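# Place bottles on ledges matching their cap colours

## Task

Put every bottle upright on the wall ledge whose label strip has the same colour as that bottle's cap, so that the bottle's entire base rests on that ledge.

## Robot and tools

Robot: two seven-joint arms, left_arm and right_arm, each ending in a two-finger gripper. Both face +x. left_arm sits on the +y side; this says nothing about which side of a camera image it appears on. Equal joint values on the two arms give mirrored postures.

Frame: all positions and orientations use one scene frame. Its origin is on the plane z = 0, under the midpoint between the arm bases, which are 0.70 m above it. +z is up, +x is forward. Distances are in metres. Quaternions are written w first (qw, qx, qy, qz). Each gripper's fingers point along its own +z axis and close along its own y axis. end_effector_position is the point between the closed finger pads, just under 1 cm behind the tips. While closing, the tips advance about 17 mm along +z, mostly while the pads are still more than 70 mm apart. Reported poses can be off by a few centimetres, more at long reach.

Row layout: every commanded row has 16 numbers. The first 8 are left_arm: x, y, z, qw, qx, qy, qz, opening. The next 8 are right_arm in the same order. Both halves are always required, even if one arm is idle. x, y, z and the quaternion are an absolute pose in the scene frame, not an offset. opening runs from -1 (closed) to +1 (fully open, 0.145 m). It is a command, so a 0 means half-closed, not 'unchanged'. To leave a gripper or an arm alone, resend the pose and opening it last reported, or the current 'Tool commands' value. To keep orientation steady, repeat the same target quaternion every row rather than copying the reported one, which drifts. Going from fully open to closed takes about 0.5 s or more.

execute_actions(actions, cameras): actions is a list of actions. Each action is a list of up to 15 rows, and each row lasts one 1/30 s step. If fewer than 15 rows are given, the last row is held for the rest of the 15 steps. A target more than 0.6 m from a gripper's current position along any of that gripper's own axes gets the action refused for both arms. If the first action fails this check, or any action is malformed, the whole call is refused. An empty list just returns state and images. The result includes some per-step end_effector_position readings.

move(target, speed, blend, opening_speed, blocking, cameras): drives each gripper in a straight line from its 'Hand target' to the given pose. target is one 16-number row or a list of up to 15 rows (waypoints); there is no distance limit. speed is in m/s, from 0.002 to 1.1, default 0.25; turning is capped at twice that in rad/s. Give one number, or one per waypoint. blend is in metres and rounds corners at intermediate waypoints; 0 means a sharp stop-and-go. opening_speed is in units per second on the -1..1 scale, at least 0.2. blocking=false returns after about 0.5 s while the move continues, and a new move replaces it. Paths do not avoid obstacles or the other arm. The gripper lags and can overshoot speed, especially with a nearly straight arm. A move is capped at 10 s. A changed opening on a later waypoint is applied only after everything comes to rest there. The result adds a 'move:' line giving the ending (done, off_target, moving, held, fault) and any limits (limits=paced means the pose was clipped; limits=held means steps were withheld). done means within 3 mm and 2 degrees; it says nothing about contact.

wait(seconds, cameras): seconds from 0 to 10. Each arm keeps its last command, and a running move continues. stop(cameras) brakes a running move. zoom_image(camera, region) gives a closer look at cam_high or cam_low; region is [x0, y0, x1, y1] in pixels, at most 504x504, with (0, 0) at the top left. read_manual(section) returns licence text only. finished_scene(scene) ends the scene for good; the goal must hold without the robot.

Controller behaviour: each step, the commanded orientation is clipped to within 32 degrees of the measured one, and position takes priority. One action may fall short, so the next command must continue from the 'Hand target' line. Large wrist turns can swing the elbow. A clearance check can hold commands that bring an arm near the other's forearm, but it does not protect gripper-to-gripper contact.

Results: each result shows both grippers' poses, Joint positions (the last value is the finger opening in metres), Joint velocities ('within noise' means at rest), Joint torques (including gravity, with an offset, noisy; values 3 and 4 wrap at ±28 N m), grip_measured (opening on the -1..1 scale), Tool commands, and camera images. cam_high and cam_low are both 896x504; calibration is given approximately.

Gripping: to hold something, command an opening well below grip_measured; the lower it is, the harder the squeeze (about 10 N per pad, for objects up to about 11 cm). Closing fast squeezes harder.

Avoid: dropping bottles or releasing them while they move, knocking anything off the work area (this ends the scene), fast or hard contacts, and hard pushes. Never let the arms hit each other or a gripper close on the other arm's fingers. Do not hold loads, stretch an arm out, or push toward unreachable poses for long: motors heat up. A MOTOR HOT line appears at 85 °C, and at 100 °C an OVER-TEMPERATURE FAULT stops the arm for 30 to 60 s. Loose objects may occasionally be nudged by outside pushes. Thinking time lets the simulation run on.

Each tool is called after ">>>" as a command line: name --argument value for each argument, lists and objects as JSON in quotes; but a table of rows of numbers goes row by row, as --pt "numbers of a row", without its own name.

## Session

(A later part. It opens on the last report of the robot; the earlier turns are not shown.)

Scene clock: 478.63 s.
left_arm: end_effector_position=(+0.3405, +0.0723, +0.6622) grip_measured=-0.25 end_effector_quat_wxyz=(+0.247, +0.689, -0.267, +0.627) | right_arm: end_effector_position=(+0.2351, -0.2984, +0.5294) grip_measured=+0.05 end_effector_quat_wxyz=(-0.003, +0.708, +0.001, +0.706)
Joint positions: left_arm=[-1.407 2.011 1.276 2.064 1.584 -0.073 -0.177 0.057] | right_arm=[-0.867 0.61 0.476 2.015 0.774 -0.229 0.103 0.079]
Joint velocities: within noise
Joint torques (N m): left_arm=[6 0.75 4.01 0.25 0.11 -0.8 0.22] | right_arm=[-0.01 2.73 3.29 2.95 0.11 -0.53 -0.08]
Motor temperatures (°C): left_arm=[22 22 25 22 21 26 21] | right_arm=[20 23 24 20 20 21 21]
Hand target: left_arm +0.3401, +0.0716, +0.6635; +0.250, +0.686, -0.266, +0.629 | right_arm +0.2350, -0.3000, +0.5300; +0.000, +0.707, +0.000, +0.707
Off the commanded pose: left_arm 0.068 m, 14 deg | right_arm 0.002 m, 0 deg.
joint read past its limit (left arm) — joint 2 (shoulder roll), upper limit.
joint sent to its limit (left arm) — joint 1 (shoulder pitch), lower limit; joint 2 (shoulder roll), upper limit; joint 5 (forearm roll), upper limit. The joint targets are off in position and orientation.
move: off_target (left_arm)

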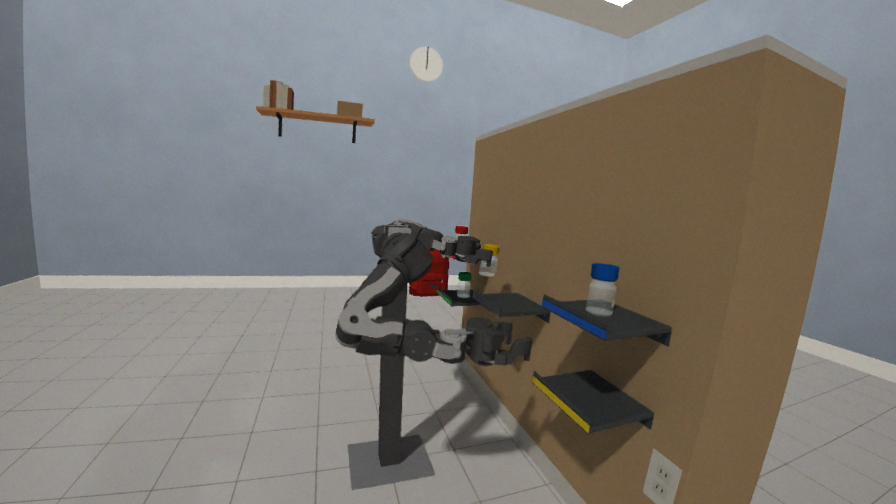

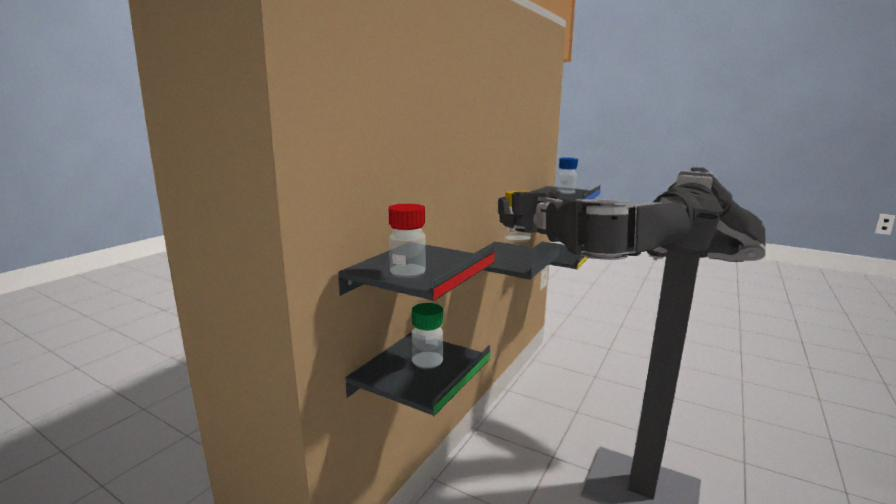

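>>> move --pt "0.29 0.09 0.675 0.183 0.683 -0.183 0.683 -0.8 0.235 -0.30 0.53 0 0.7071 0 0.7071 0.05" --pt "0.235 0.22 0.65 0 0.7071 0 0.7071 -0.8 0.235 -0.30 0.53 0 0.7071 0 0.7071 0.05" --pt "0.235 0.22 0.54 0 0.7071 0 0.7071 -0.8 0.235 -0.30 0.53 0 0.7071 0 0.7071 0.05" --pt "0.25 0.16 0.44 0 0.7071 0 0.7071 -0.8 0.235 -0.30 0.53 0 0.7071 0 0.7071 0.05" --speed 0.17 --blend '[0.01,0.02,0.02,0]' --cameras '[]'

>>> move --pt "0.235 0.07 0.60 0 0.7071 0 0.7071 -0.8 0.235 -0.30 0.53 0 0.7071 0 0.7071 0.05" --speed 0.17

Scene clock: 494.87 s.
left_arm: end_effector_position=(+0.2492, +0.1597, +0.4382) grip_measured=-0.25 end_effector_quat_wxyz=(+0.000, +0.711, +0.002, +0.703) | right_arm: end_effector_position=(+0.2351, -0.2984, +0.5294) grip_measured=+0.05 end_effector_quat_wxyz=(-0.003, +0.708, +0.001, +0.706)
Joint positions: left_arm=[-0.398 0.605 -0.556 1.803 0.278 -0.42 -0.653 0.057] | right_arm=[-0.867 0.61 0.476 2.015 0.774 -0.229 0.103 0.079]
Joint velocities: within noise
Joint torques (N m): left_arm=[1.91 2.44 0.84 4.59 -0.32 -0.85 0.15] | right_arm=[-0.25 2.76 3.28 2.93 0.12 -0.53 -0.08]
Motor temperatures (°C): left_arm=[22 22 25 21 21 26 21] | right_arm=[20 23 24 20 20 21 21]
Hand target: left_arm +0.2500, +0.1600, +0.4400; +0.000, +0.707, +0.000, +0.707 | right_arm +0.2350, -0.3000, +0.5300; +0.000, +0.707, +0.000, +0.707
Off the commanded pose: left_arm 0.002 m, 1 deg | right_arm 0.002 m, 0 deg.
move: done
No camera images: "cameras" was empty.

Scene clock: 496.40 s.
left_arm: end_effector_position=(+0.2354, +0.0681, +0.5975) grip_measured=-0.25 end_effector_quat_wxyz=(-0.005, +0.701, +0.004, +0.713) | right_arm: end_effector_position=(+0.2351, -0.2984, +0.5294) grip_measured=+0.05 end_effector_quat_wxyz=(-0.003, +0.708, +0.001, +0.706)
Joint positions: left_arm=[-0.243 0.255 -0.84 2.428 -0.033 0.498 -0.865 0.057] | right_arm=[-0.867 0.61 0.476 2.015 0.774 -0.229 0.103 0.079]
Joint velocities: within noise
Joint torques (N m): left_arm=[1.6 -0.8 -0.31 5.55 -0.42 -0.53 -0.04] | right_arm=[-0.07 2.76 3.29 2.91 0.12 -0.53 -0.12]
Motor temperatures (°C): left_arm=[22 22 25 22 21 26 21] | right_arm=[20 23 24 20 20 21 21]
Hand target: left_arm +0.2353, +0.0697, +0.5996; -0.007, +0.698, +0.007, +0.716 | right_arm +0.2350, -0.3000, +0.5300; +0.000, +0.707, +0.000, +0.707
Off the commanded pose: left_arm 0.003 m, 1 deg | right_arm 0.002 m, 0 deg.
joint sent to its limit (left arm) — joint 4 (elbow), upper limit, where the elbow is as bent as it goes. The joint targets still meet the commanded pose.
move: done

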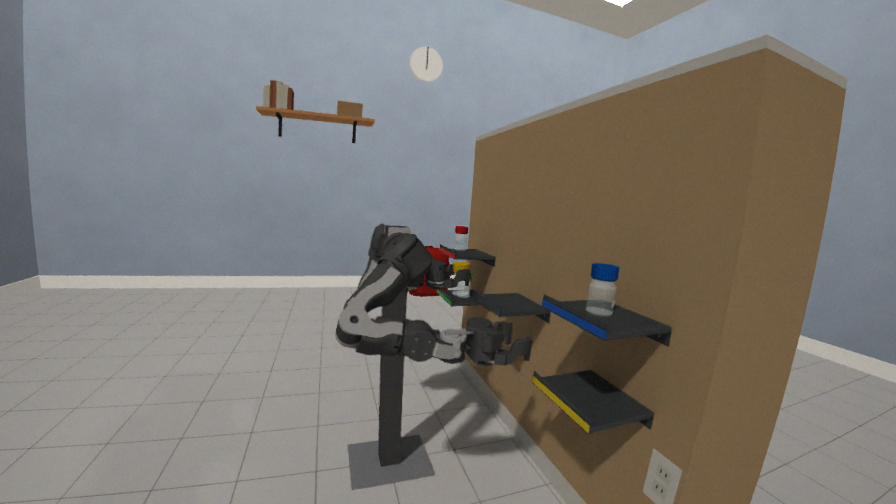

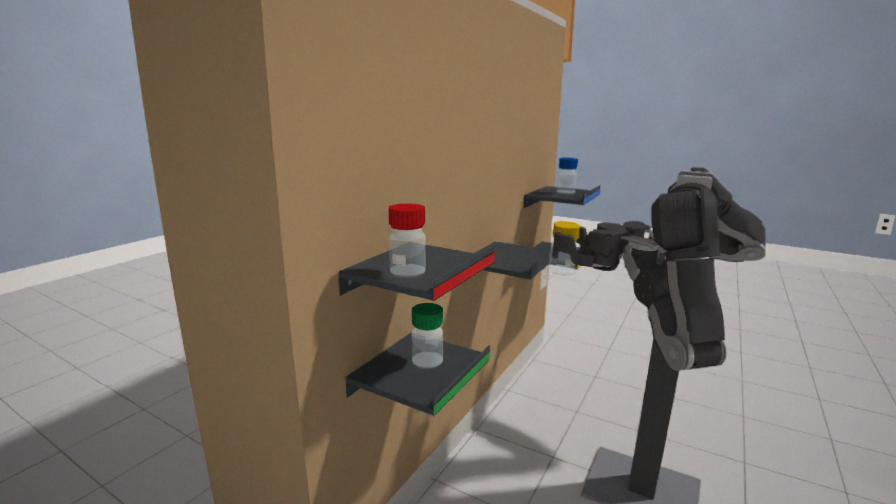

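>>> move --pt "0.245 0.07 0.65 0.1228 0.6964 -0.1228 0.6964 -0.8 0.235 -0.30 0.53 0 0.7071 0 0.7071 0.05" --pt "0.385 0.022 0.652 0.1228 0.6964 -0.1228 0.6964 -0.8 0.235 -0.30 0.53 0 0.7071 0 0.7071 0.05" --pt "0.385 0.022 0.615 0.1228 0.6964 -0.1228 0.6964 -0.8 0.235 -0.30 0.53 0 0.7071 0 0.7071 0.05" --speed 0.13

>>> zoom_image --camera "cam_low" --region '[460, 170, 640, 310]'

>>> zoom_image --camera "cam_high" --region '[430, 220, 570, 340]'

Scene clock: 509.53 s.
left_arm: end_effector_position=(+0.3848, +0.0224, +0.6130) grip_measured=-0.25 end_effector_quat_wxyz=(+0.121, +0.700, -0.122, +0.693) | right_arm: end_effector_position=(+0.2351, -0.2984, +0.5294) grip_measured=+0.05 end_effector_quat_wxyz=(-0.003, +0.708, +0.001, +0.706)
Joint positions: left_arm=[0.554 0.351 -0.728 1.883 0.689 0.458 -0.547 0.057] | right_arm=[-0.867 0.61 0.476 2.015 0.774 -0.229 0.103 0.079]
Joint velocities: within noise
Joint torques (N m): left_arm=[7.98 -0.15 1.55 3.85 -0.26 -0.88 0.22] | right_arm=[-0.09 2.68 3.32 2.93 0.14 -0.52 -0.09]
Motor temperatures (°C): left_arm=[22 22 25 22 22 26 21] | right_arm=[20 23 24 20 20 21 21]
Hand target: left_arm +0.3850, +0.0219, +0.6149; +0.123, +0.696, -0.123, +0.696 | right_arm +0.2350, -0.3000, +0.5300; +0.000, +0.707, +0.000, +0.707
Off the commanded pose: left_arm 0.002 m, 1 deg | right_arm 0.002 m, 0 deg.
move: done

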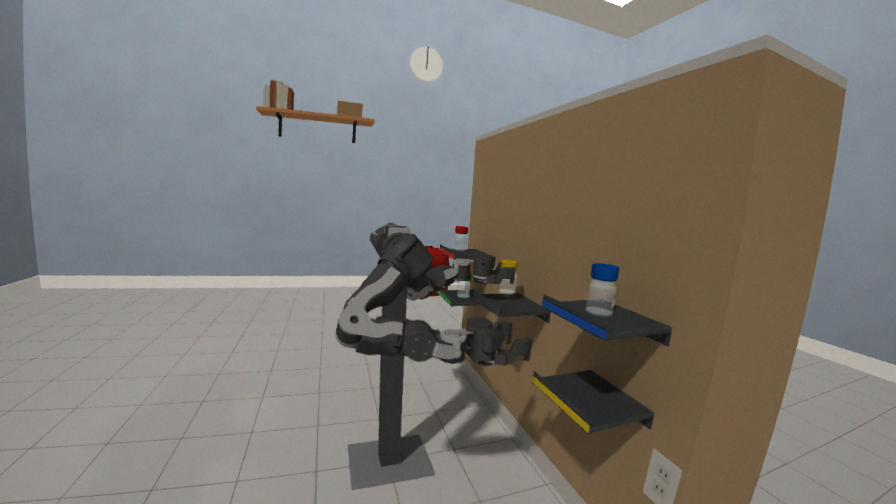

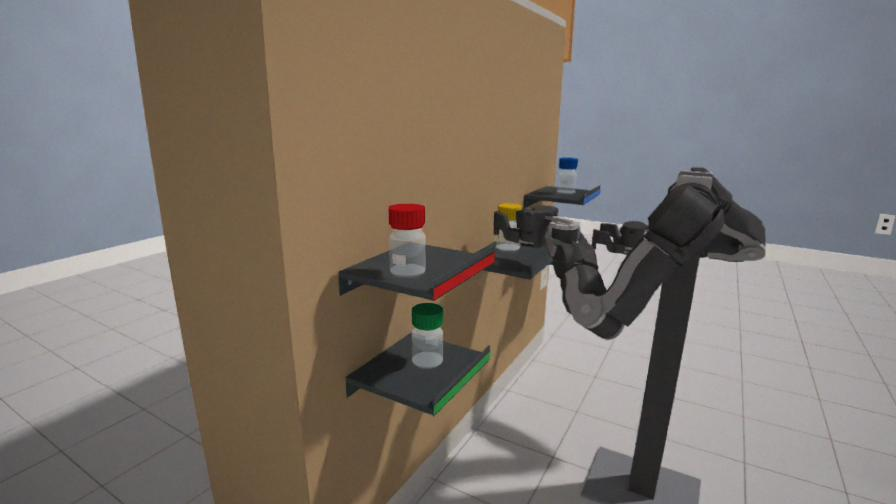

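Scaled by 2.800 from the camera's 896x504 image, which has a finer 1280x720 frame.

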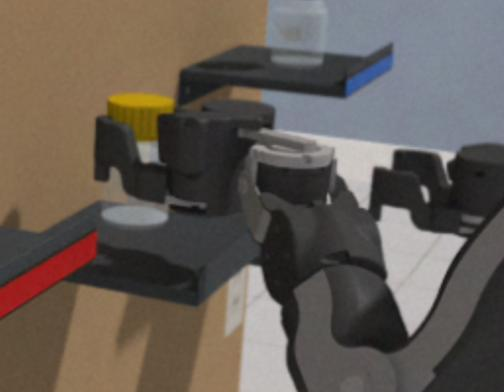

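Scaled by 3.600 from the camera's 896x504 image, which has a finer 1280x720 frame.

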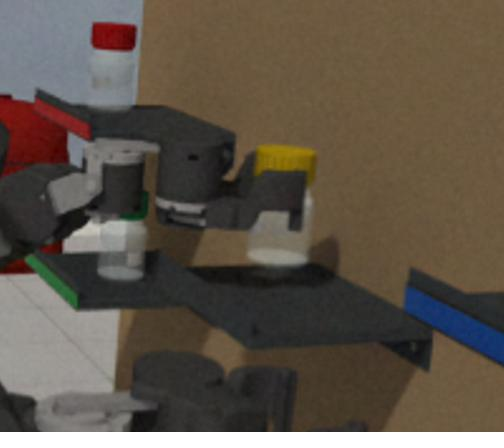

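>>> move --pt "0.385 0.022 0.597 0.1228 0.6964 -0.1228 0.6964 -0.8 0.235 -0.30 0.53 0 0.7071 0 0.7071 0.05" --pt "0.385 0.022 0.585 0.1228 0.6964 -0.1228 0.6964 -0.8 0.235 -0.30 0.53 0 0.7071 0 0.7071 0.05" --speed '[0.08,0.04]'

>>> zoom_image --camera "cam_low" --region '[460, 170, 640, 310]'

>>> zoom_image --camera "cam_high" --region '[430, 220, 570, 340]'

Scene clock: 519.20 s.
left_arm: end_effector_position=(+0.3852, +0.0225, +0.5891) grip_measured=-0.25 end_effector_quat_wxyz=(+0.122, +0.694, -0.121, +0.700) | right_arm: end_effector_position=(+0.2351, -0.2984, +0.5294) grip_measured=+0.05 end_effector_quat_wxyz=(-0.003, +0.708, +0.001, +0.706)
Joint positions: left_arm=[0.504 0.371 -0.77 1.825 0.636 0.325 -0.518 0.057] | right_arm=[-0.867 0.61 0.476 2.015 0.774 -0.229 0.103 0.079]
Joint velocities: within noise
Joint torques (N m): left_arm=[6.21 0.2 1.05 3.17 -0.12 -0.7 0.21] | right_arm=[-0.07 2.68 3.26 2.95 0.13 -0.48 -0.1]
Motor temperatures (°C): left_arm=[23 22 24 22 22 26 21] | right_arm=[20 23 24 20 20 21 21]
Hand target: left_arm +0.3850, +0.0220, +0.5850; +0.123, +0.696, -0.123, +0.696 | right_arm +0.2350, -0.3000, +0.5300; +0.000, +0.707, +0.000, +0.707
Off the commanded pose: left_arm 0.004 m, 1 deg | right_arm 0.002 m, 0 deg.
move: off_target (left_arm)

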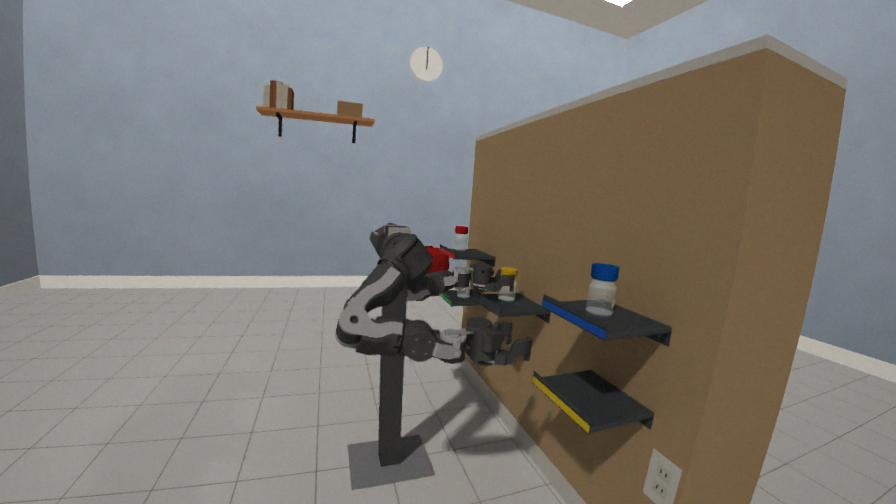

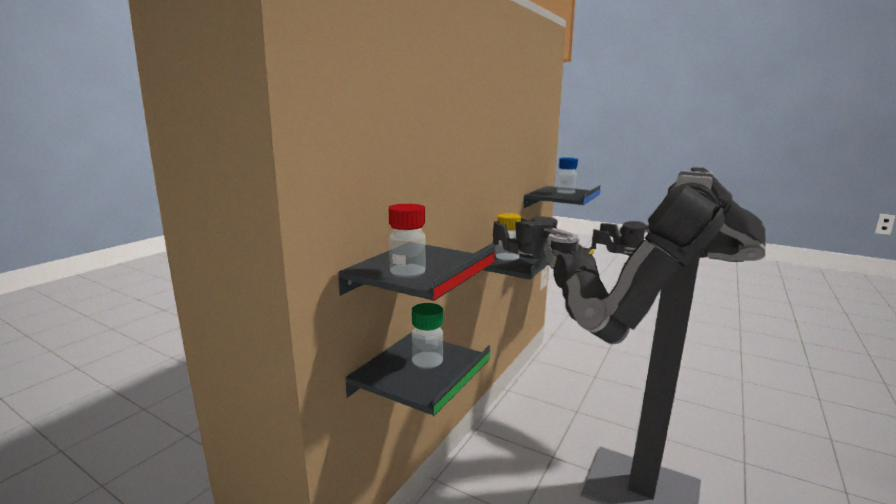

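Scaled by 2.800 from the camera's 896x504 image, which has a finer 1280x720 frame.

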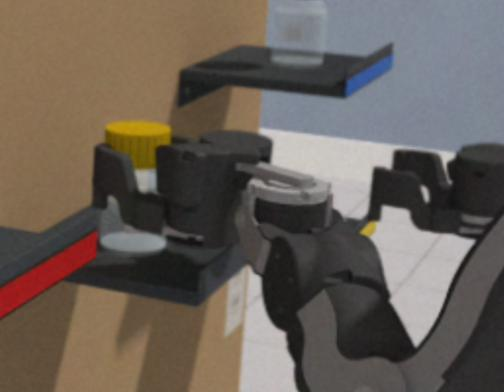

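Scaled by 3.600 from the camera's 896x504 image, which has a finer 1280x720 frame.

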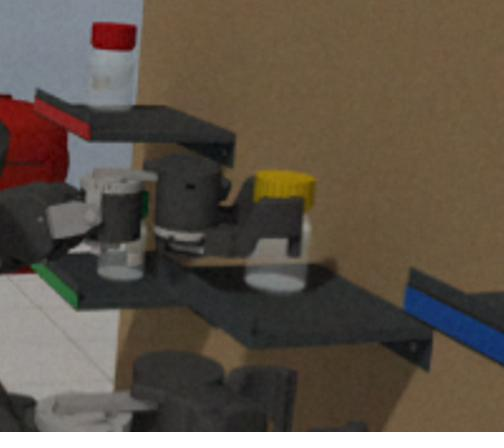

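>>> move --pt "0.385 0.022 0.588 0.1228 0.6964 -0.1228 0.6964 0.1 0.235 -0.30 0.53 0 0.7071 0 0.7071 0.05" --pt "0.385 0.022 0.592 0.1228 0.6964 -0.1228 0.6964 0.1 0.235 -0.29 0.53 0 0.7071 0 0.7071 0.05" --pt "0.27 0.064 0.596 0.1228 0.6964 -0.1228 0.6964 0.1 0.235 -0.24 0.53 0 0.7071 0 0.7071 0.05" --pt "0.24 0.22 0.53 0 0.7071 0 0.7071 0.1 0.235 -0.20 0.56 0 0.7071 0 0.7071 1" --speed '[0.04,0.05,0.12,0.18]' --opening_speed 0.7

>>> zoom_image --camera "cam_low" --region '[460, 170, 640, 310]'

>>> zoom_image --camera "cam_high" --region '[430, 220, 570, 340]'

Scene clock: 539.77 s.
left_arm: end_effector_position=(+0.2397, +0.2202, +0.5302) grip_measured=+0.10 end_effector_quat_wxyz=(-0.001, +0.707, +0.002, +0.707) | right_arm: end_effector_position=(+0.2350, -0.2000, +0.5604) grip_measured=+1.00 end_effector_quat_wxyz=(-0.001, +0.706, +0.001, +0.708)
Joint positions: left_arm=[-0.769 1.062 -0.15 2.216 0.604 -0.427 -0.7 0.083] | right_arm=[-0.774 0.443 0.149 2.384 0.418 0.022 -0.218 0.145]
Joint velocities: within noise
Joint torques (N m): left_arm=[1.23 3.81 1.36 3.81 -0.12 -0.59 0.2] | right_arm=[-0.01 1.44 0.72 4.33 -0.07 -0.31 -0.1]
Motor temperatures (°C): left_arm=[23 22 24 22 22 26 21] | right_arm=[20 23 24 20 20 21 21]
Hand target: left_arm +0.2400, +0.2200, +0.5301; +0.000, +0.707, +0.000, +0.707 | right_arm +0.2350, -0.2000, +0.5600; +0.000, +0.707, +0.000, +0.707
Off the commanded pose: left_arm 0.000 m, 0 deg | right_arm 0.000 m, 0 deg.
move: done

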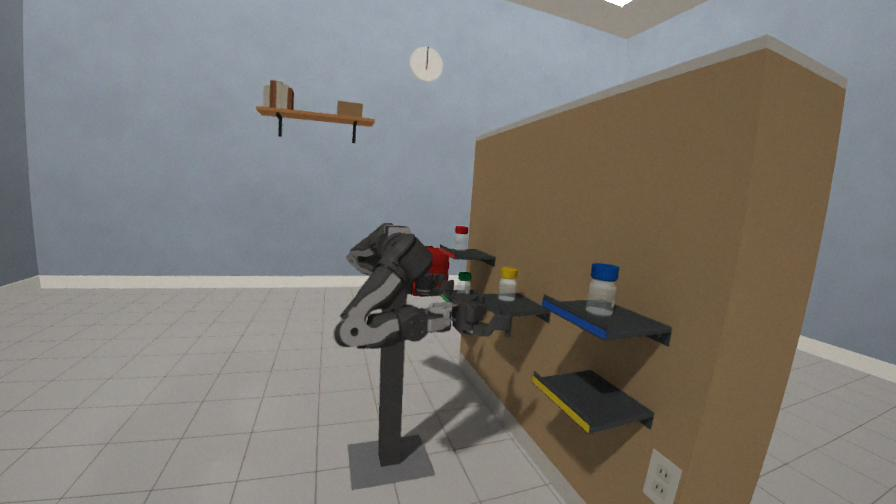

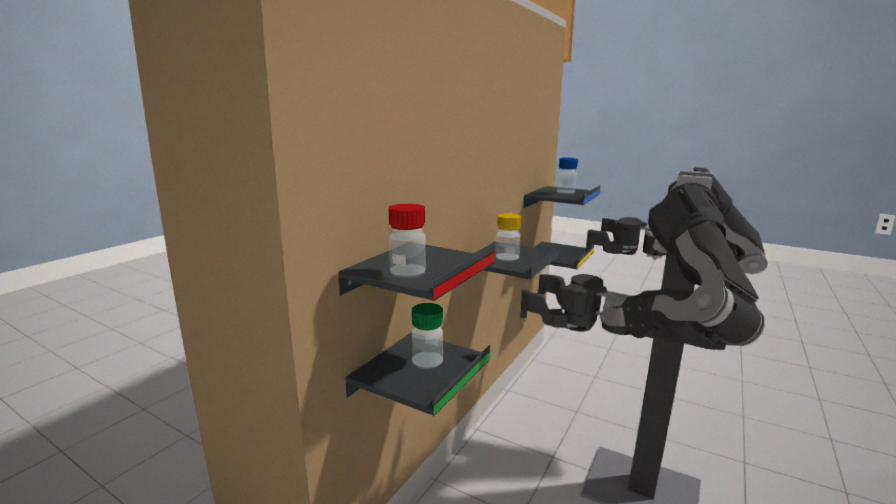

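Scaled by 2.800 from the camera's 896x504 image, which has a finer 1280x720 frame.

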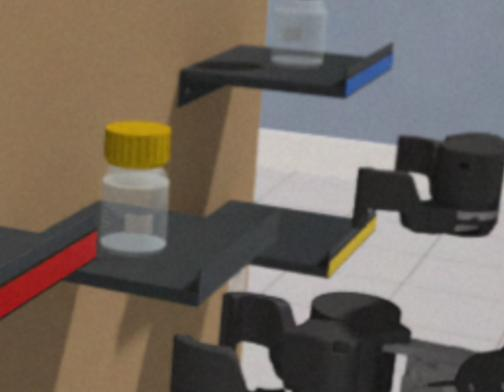

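Scaled by 3.600 from the camera's 896x504 image, which has a finer 1280x720 frame.

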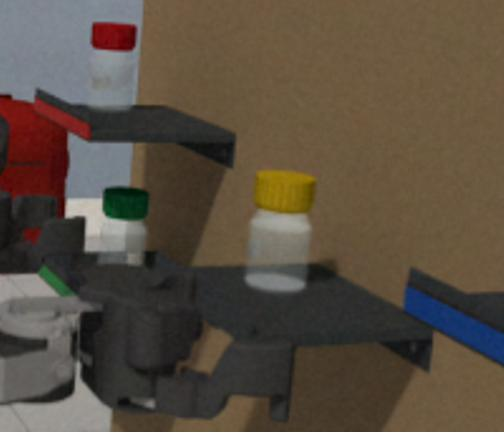

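>>> move --pt "0.24 0.22 0.53 0 0.7071 0 0.7071 0.1 0.275 -0.03 0.596 -0.153 0.69 0.153 0.69 1" --speed 0.17 --cameras '[]'

>>> move --pt "0.24 0.22 0.53 0 0.7071 0 0.7071 0.1 0.34 0.001 0.598 -0.153 0.69 0.153 0.69 1" --pt "0.24 0.22 0.53 0 0.7071 0 0.7071 0.1 0.384 0.022 0.590 -0.153 0.69 0.153 0.69 1" --speed 0.12

>>> zoom_image --camera "cam_low" --region '[460, 170, 640, 310]'

>>> zoom_image --camera "cam_high" --region '[430, 220, 570, 340]'

Scene clock: 552.70 s.
left_arm: end_effector_position=(+0.2397, +0.2202, +0.5302) grip_measured=+0.10 end_effector_quat_wxyz=(-0.001, +0.707, +0.002, +0.707) | right_arm: end_effector_position=(+0.2751, -0.0307, +0.5984) grip_measured=+1.00 end_effector_quat_wxyz=(-0.153, +0.687, +0.152, +0.694)
Joint positions: left_arm=[-0.769 1.062 -0.15 2.216 0.604 -0.427 -0.7 0.083] | right_arm=[-0.074 0.304 -0.531 2.34 0.255 0.523 -0.264 0.145]
Joint velocities: within noise
Joint torques (N m): left_arm=[1.25 3.78 1.36 3.82 -0.12 -0.59 0.2] | right_arm=[1.7 -0.17 0.24 3.29 0.03 -0.28 0]
Motor temperatures (°C): left_arm=[22 22 24 22 21 26 21] | right_arm=[20 23 23 21 20 21 21]
Hand target: left_arm +0.2400, +0.2200, +0.5300; +0.000, +0.707, +0.000, +0.707 | right_arm +0.2750, -0.0301, +0.5960; -0.153, +0.690, +0.153, +0.690
Off the commanded pose: left_arm 0.000 m, 0 deg | right_arm 0.002 m, 1 deg.
move: done
No camera images: "cameras" was empty.

Scene clock: 554.13 s.
left_arm: end_effector_position=(+0.2397, +0.2202, +0.5302) grip_measured=+0.10 end_effector_quat_wxyz=(-0.001, +0.707, +0.002, +0.707) | right_arm: end_effector_position=(+0.3851, +0.0201, +0.5904) grip_measured=+1.00 end_effector_quat_wxyz=(-0.150, +0.691, +0.150, +0.691)
Joint positions: left_arm=[-0.769 1.062 -0.15 2.216 0.604 -0.427 -0.7 0.083] | right_arm=[0.388 0.05 -0.572 1.748 0.276 0.469 -0.223 0.145]
Joint velocities: within noise
Joint torques (N m): left_arm=[1.23 3.78 1.36 3.81 -0.12 -0.59 0.2] | right_arm=[4.71 -1.62 0.24 3.84 0.04 -0.54 0.15]
Motor temperatures (°C): left_arm=[22 22 24 22 21 26 21] | right_arm=[20 23 23 21 20 21 21]
Hand target: left_arm +0.2400, +0.2200, +0.5300; +0.000, +0.707, +0.000, +0.707 | right_arm +0.3840, +0.0219, +0.5899; -0.153, +0.690, +0.153, +0.690
Off the commanded pose: left_arm 0.000 m, 0 deg | right_arm 0.002 m, 0 deg.
move: done

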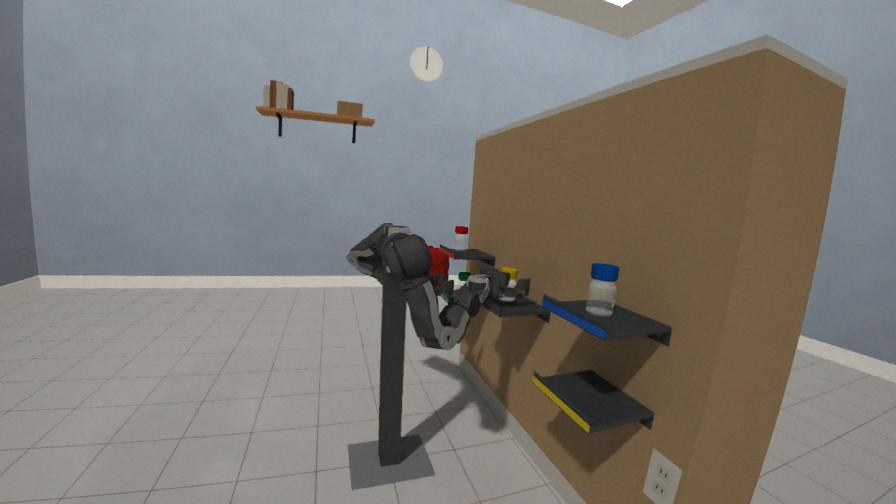

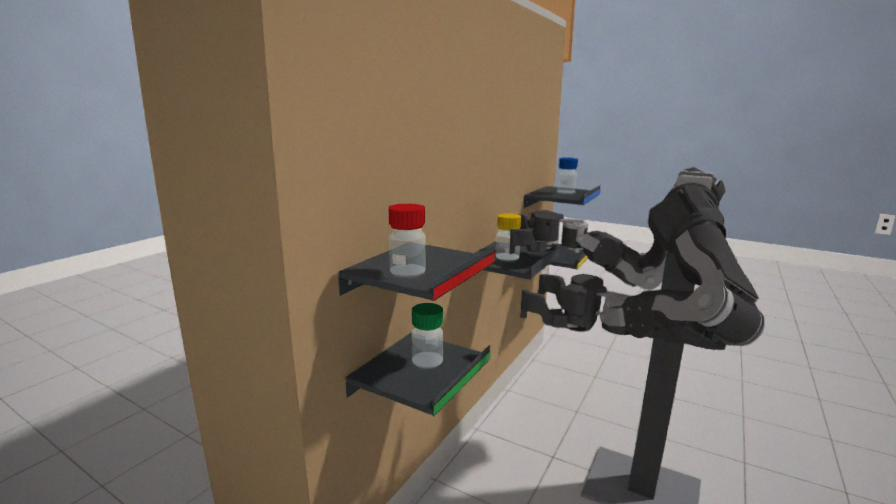

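Scaled by 2.800 from the camera's 896x504 image, which has a finer 1280x720 frame.

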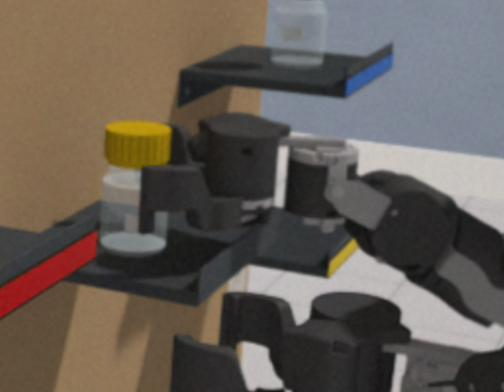

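Scaled by 3.600 from the camera's 896x504 image, which has a finer 1280x720 frame.

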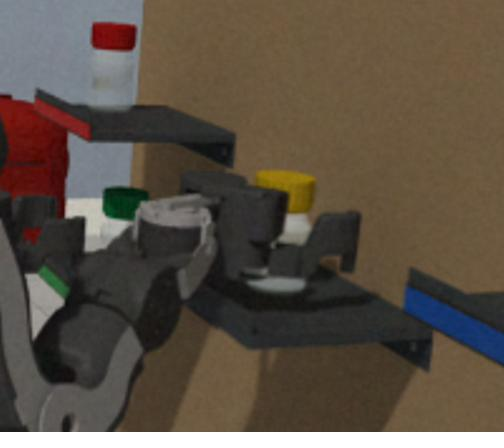

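>>> move --pt "0.24 0.22 0.53 0 0.7071 0 0.7071 0.1 0.385 0.022 0.589 -0.153 0.69 0.153 0.69 -0.8" --speed 0.1 --opening_speed 1.5

>>> zoom_image --camera "cam_low" --region '[460, 170, 640, 310]'

Scene clock: 566.17 s.
left_arm: end_effector_position=(+0.2397, +0.2202, +0.5302) grip_measured=+0.10 end_effector_quat_wxyz=(-0.001, +0.707, +0.002, +0.707) | right_arm: end_effector_position=(+0.3852, +0.0210, +0.5900) grip_measured=-0.26 end_effector_quat_wxyz=(-0.152, +0.690, +0.151, +0.691)
Joint positions: left_arm=[-0.769 1.062 -0.15 2.216 0.604 -0.427 -0.7 0.083] | right_arm=[0.388 0.05 -0.573 1.743 0.277 0.463 -0.219 0.056]
Joint velocities: within noise
Joint torques (N m): left_arm=[1.23 3.78 1.36 3.81 -0.12 -0.59 0.2] | right_arm=[5.1 -1.75 0.42 3.36 -0.02 -0.56 0.09]
Motor temperatures (°C): left_arm=[22 23 24 22 21 26 21] | right_arm=[21 23 23 21 20 21 21]
Hand target: left_arm +0.2400, +0.2200, +0.5300; +0.000, +0.707, +0.000, +0.707 | right_arm +0.3850, +0.0220, +0.5890; -0.153, +0.690, +0.153, +0.690
Off the commanded pose: left_arm 0.000 m, 0 deg | right_arm 0.001 m, 0 deg.
move: done

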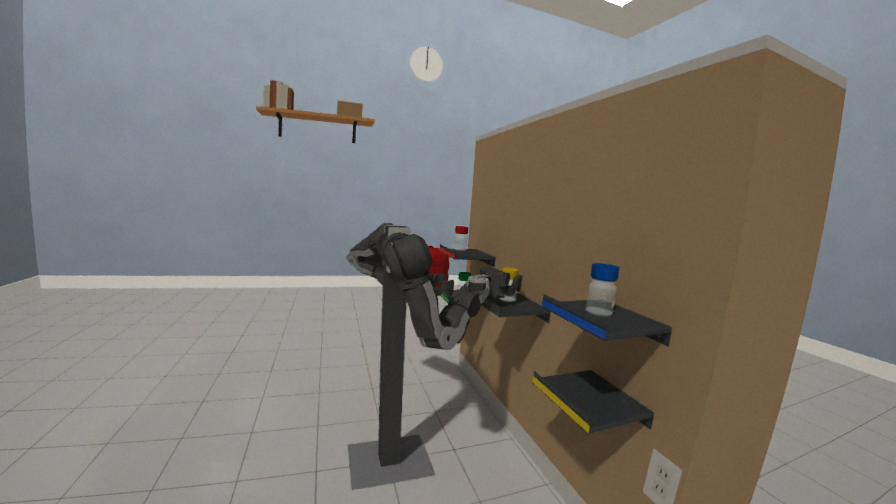

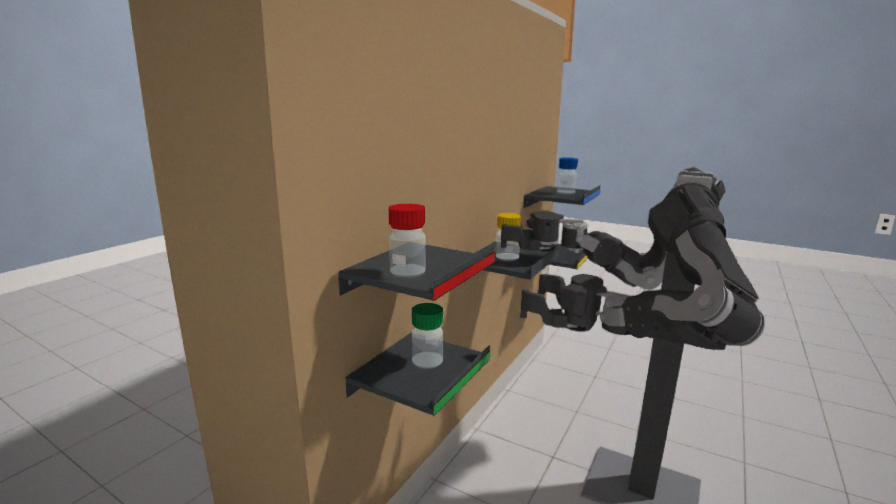

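Scaled by 2.800 from the camera's 896x504 image, which has a finer 1280x720 frame.

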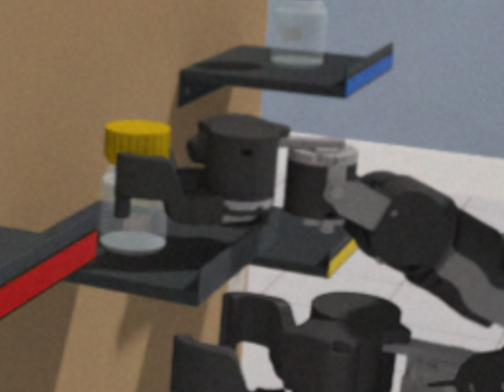

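>>> move --pt "0.24 0.22 0.53 0 0.7071 0 0.7071 0.1 0.385 0.022 0.65 -0.153 0.69 0.153 0.69 -0.8" --pt "0.24 0.22 0.53 0 0.7071 0 0.7071 0.1 0.32 -0.08 0.655 -0.08 0.70 0.08 0.70 -0.8" --pt "0.24 0.22 0.53 0 0.7071 0 0.7071 0.1 0.24 -0.20 0.61 0 0.7071 0 0.7071 -0.8" --pt "0.24 0.22 0.53 0 0.7071 0 0.7071 0.1 0.232 -0.34 0.55 0 0.7071 0 0.7071 -0.8" --speed 0.16 --blend '[0.01,0.02,0.03,0]'

>>> zoom_image --camera "cam_high" --region '[450, 290, 660, 440]'

Scene clock: 583.60 s.
left_arm: end_effector_position=(+0.2397, +0.2202, +0.5302) grip_measured=+0.10 end_effector_quat_wxyz=(-0.001, +0.707, +0.002, +0.707) | right_arm: end_effector_position=(+0.2315, -0.3402, +0.5458) grip_measured=-0.26 end_effector_quat_wxyz=(+0.000, +0.713, -0.002, +0.701)
Joint positions: left_arm=[-0.769 1.062 -0.15 2.216 0.604 -0.427 -0.7 0.083] | right_arm=[-0.987 0.735 0.647 1.934 0.975 -0.255 0.184 0.056]
Joint velocities: within noise
Joint torques (N m): left_arm=[1.25 3.78 1.36 3.82 -0.12 -0.59 0.2] | right_arm=[0.09 3.1 4.86 3.12 0.29 -0.68 0.16]
Motor temperatures (°C): left_arm=[22 23 24 22 21 26 21] | right_arm=[21 23 23 21 20 21 21]
Hand target: left_arm +0.2400, +0.2200, +0.5300; +0.000, +0.707, +0.000, +0.707 | right_arm +0.2320, -0.3401, +0.5500; +0.000, +0.707, +0.000, +0.707
Off the commanded pose: left_arm 0.000 m, 0 deg | right_arm 0.004 m, 1 deg.
move: off_target (right_arm)

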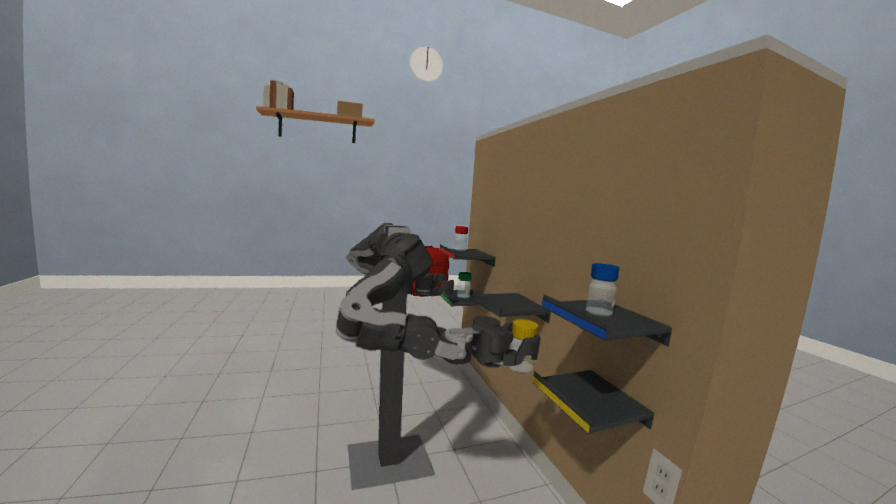

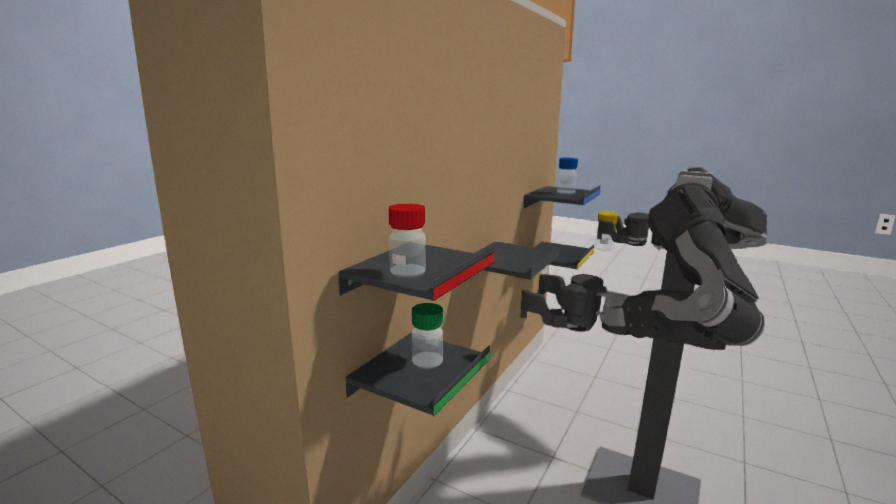

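Scaled by 2.400 from the camera's 896x504 image, which has a finer 1280x720 frame.

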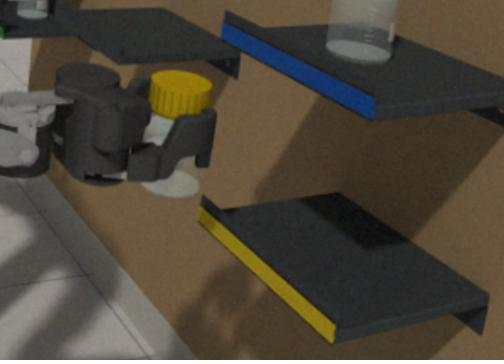

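>>> move --pt "0.24 0.22 0.53 0 0.7071 0 0.7071 0.1 0.27 -0.37 0.553 0 0.7071 0 0.7071 -0.8" --pt "0.24 0.22 0.53 0 0.7071 0 0.7071 0.1 0.378 -0.39 0.552 0 0.7071 0 0.7071 -0.8" --pt "0.24 0.22 0.53 0 0.7071 0 0.7071 0.1 0.378 -0.39 0.512 0 0.7071 0 0.7071 -0.8" --speed '[0.13,0.13,0.09]'

>>> zoom_image --camera "cam_high" --region '[490, 290, 660, 430]'

Scene clock: 594.13 s.
left_arm: end_effector_position=(+0.2397, +0.2202, +0.5302) grip_measured=+0.10 end_effector_quat_wxyz=(-0.001, +0.707, +0.002, +0.707) | right_arm: end_effector_position=(+0.3773, -0.3905, +0.5079) grip_measured=-0.26 end_effector_quat_wxyz=(+0.000, +0.713, -0.002, +0.701)
Joint positions: left_arm=[-0.769 1.062 -0.15 2.216 0.604 -0.427 -0.7 0.083] | right_arm=[0.101 0.898 -0.073 1.123 0.933 -0.214 0.306 0.056]
Joint velocities: within noise
Joint torques (N m): left_arm=[1.23 3.78 1.37 3.81 -0.12 -0.59 0.2] | right_arm=[4.5 7.42 4.1 2.99 0.31 -0.75 0.19]
Motor temperatures (°C): left_arm=[21 23 24 22 21 26 21] | right_arm=[21 23 23 21 20 21 21]
Hand target: left_arm +0.2400, +0.2200, +0.5300; +0.000, +0.707, +0.000, +0.707 | right_arm +0.3780, -0.3900, +0.5120; +0.000, +0.707, +0.000, +0.707
Off the commanded pose: left_arm 0.000 m, 0 deg | right_arm 0.004 m, 1 deg.
move: off_target (right_arm)

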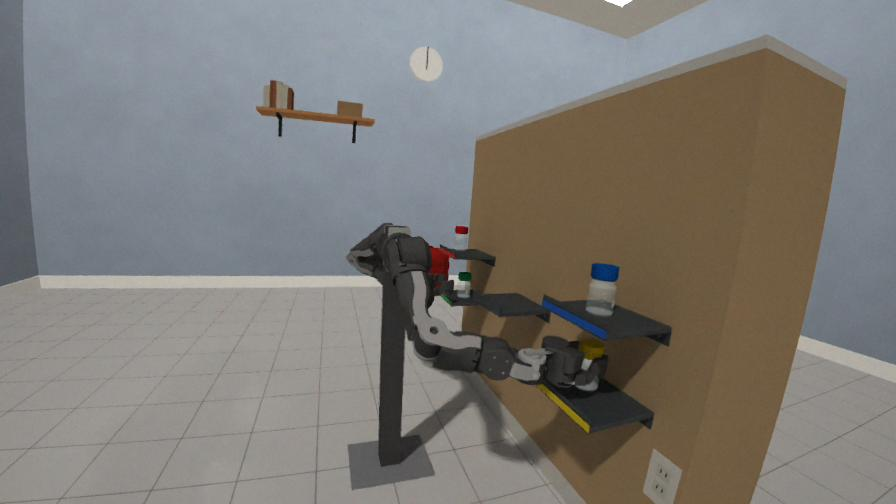

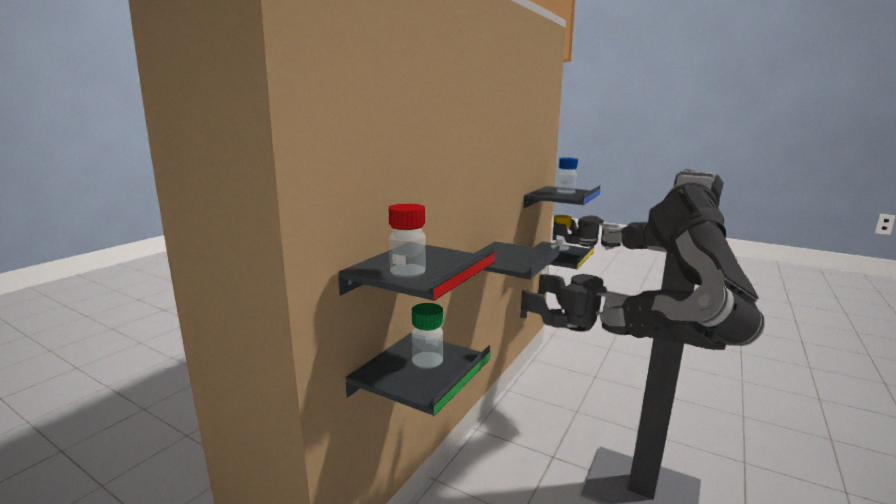

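Scaled by 2.965 from the camera's 896x504 image, which has a finer 1280x720 frame.

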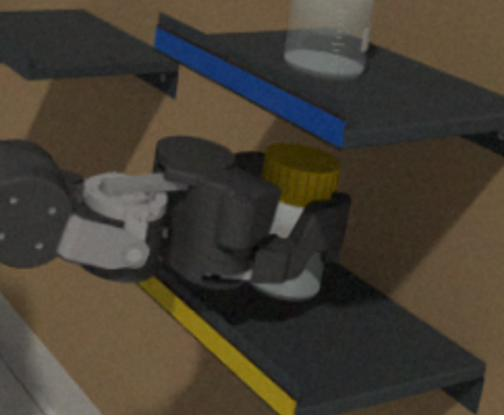

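>>> move --pt "0.24 0.22 0.53 0 0.7071 0 0.7071 0.1 0.378 -0.39 0.502 0 0.7071 0 0.7071 -0.8" --pt "0.24 0.22 0.53 0 0.7071 0 0.7071 0.1 0.378 -0.39 0.491 0 0.7071 0 0.7071 -0.8" --speed '[0.06,0.04]'

>>> zoom_image --camera "cam_high" --region '[490, 290, 660, 430]'

Scene clock: 603.87 s.
left_arm: end_effector_position=(+0.2397, +0.2202, +0.5302) grip_measured=+0.10 end_effector_quat_wxyz=(-0.001, +0.707, +0.002, +0.707) | right_arm: end_effector_position=(+0.3778, -0.3924, +0.4923) grip_measured=-0.26 end_effector_quat_wxyz=(+0.003, +0.707, -0.002, +0.707)
Joint positions: left_arm=[-0.769 1.062 -0.15 2.216 0.604 -0.427 -0.7 0.083] | right_arm=[0.137 0.842 -0.079 1.029 0.888 -0.276 0.353 0.056]
Joint velocities: within noise
Joint torques (N m): left_arm=[1.23 3.78 1.36 3.82 -0.12 -0.59 0.2] | right_arm=[4.13 6.34 2.39 2.55 0.32 -0.54 0.21]
Motor temperatures (°C): left_arm=[21 23 23 23 21 26 21] | right_arm=[21 24 24 21 20 21 21]
Hand target: left_arm +0.2400, +0.2200, +0.5300; +0.000, +0.707, +0.000, +0.707 | right_arm +0.3779, -0.3901, +0.4910; +0.000, +0.707, +0.000, +0.707
Off the commanded pose: left_arm 0.000 m, 0 deg | right_arm 0.003 m, 0 deg.
move: done

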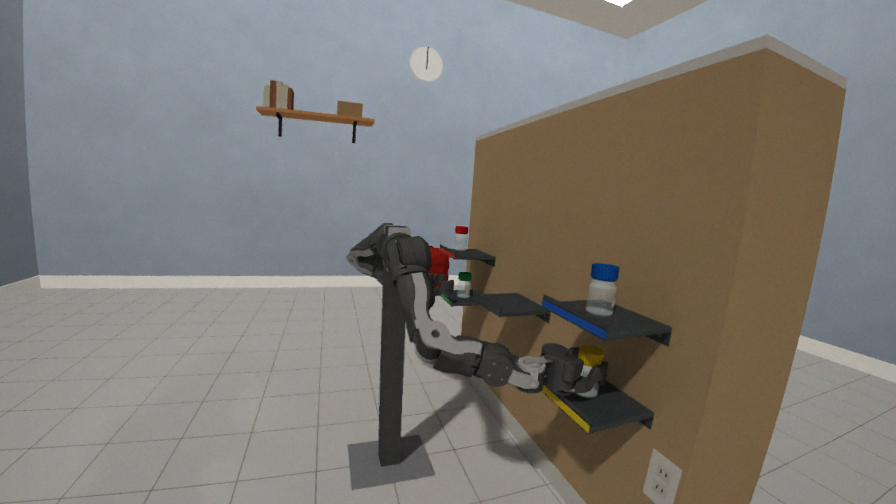

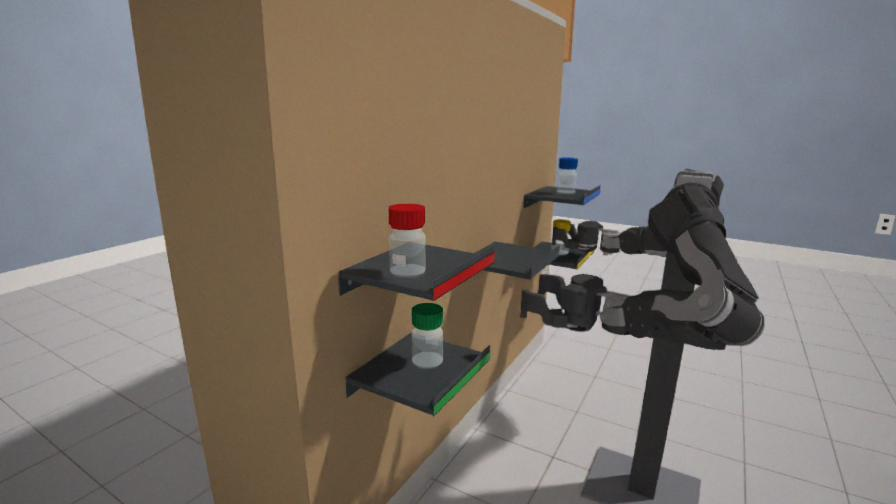

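Scaled by 2.965 from the camera's 896x504 image, which has a finer 1280x720 frame.

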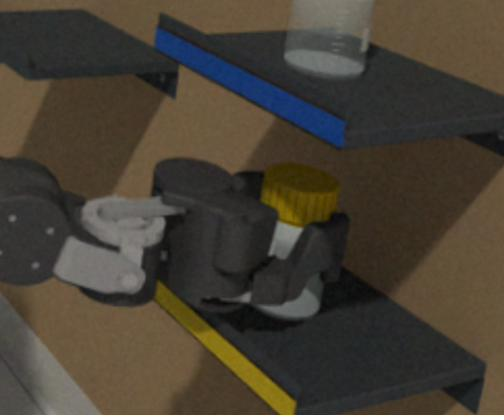

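>>> move --target '[0.24,0.22,0.53,0,0.7071,0,0.7071,0.1,0.378,-0.39,0.486,0,0.7071,0,0.7071,-0.8]' --speed 0.03

>>> zoom_image --camera "cam_high" --region '[490, 290, 660, 430]'

Scene clock: 608.87 s.
left_arm: end_effector_position=(+0.2397, +0.2202, +0.5302) grip_measured=+0.10 end_effector_quat_wxyz=(-0.001, +0.707, +0.002, +0.707) | right_arm: end_effector_position=(+0.3784, -0.3924, +0.4919) grip_measured=-0.26 end_effector_quat_wxyz=(+0.004, +0.701, -0.001, +0.713)
Joint positions: left_arm=[-0.769 1.062 -0.15 2.216 0.604 -0.427 -0.7 0.083] | right_arm=[0.149 0.833 -0.084 1.006 0.886 -0.305 0.365 0.056]
Joint velocities: within noise
Joint torques (N m): left_arm=[1.23 3.78 1.36 3.81 -0.12 -0.59 0.2] | right_arm=[3.68 6 1.25 2.06 0.26 -0.2 0.11]
Motor temperatures (°C): left_arm=[21 23 23 23 21 26 21] | right_arm=[21 24 24 21 20 21 21]
Hand target: left_arm +0.2400, +0.2200, +0.5300; +0.000, +0.707, +0.000, +0.707 | right_arm +0.3779, -0.3899, +0.4860; +0.000, +0.707, +0.000, +0.707
Off the commanded pose: left_arm 0.000 m, 0 deg | right_arm 0.006 m, 1 deg.
move: off_target (right_arm)

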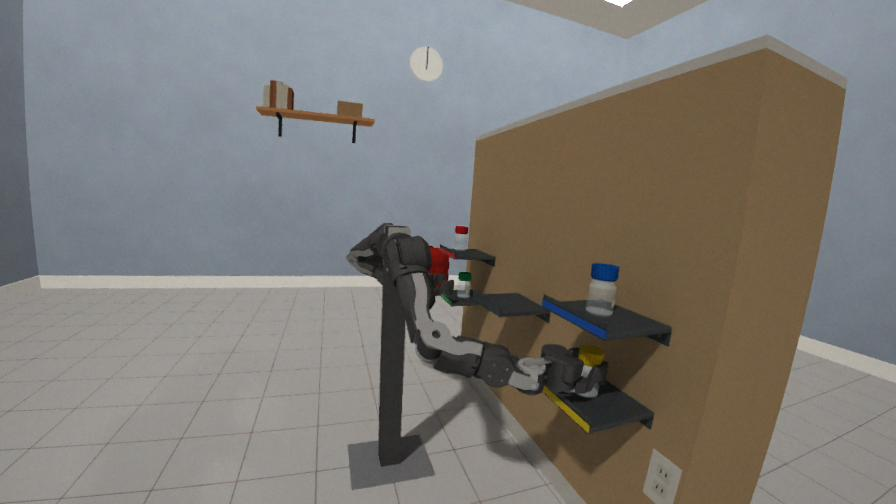

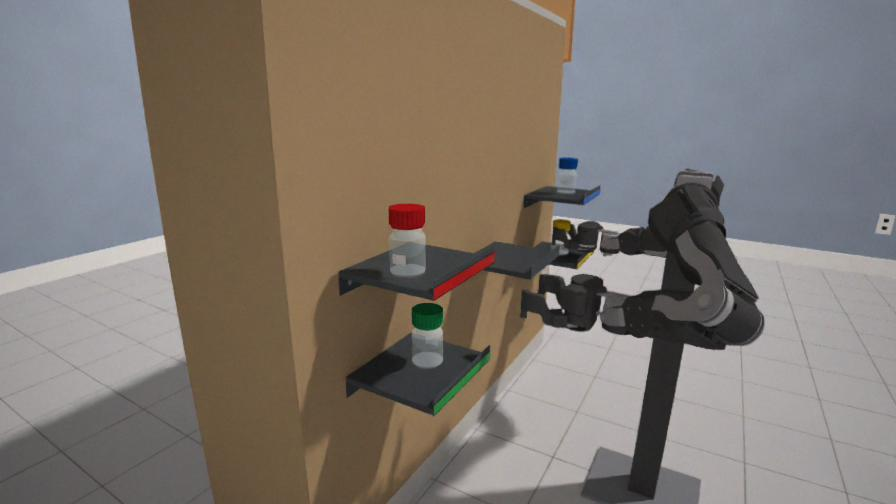

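Scaled by 2.965 from the camera's 896x504 image, which has a finer 1280x720 frame.

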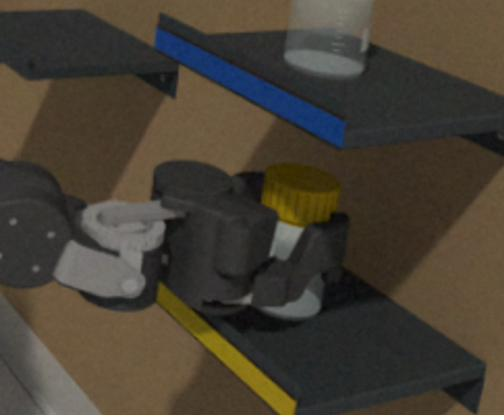

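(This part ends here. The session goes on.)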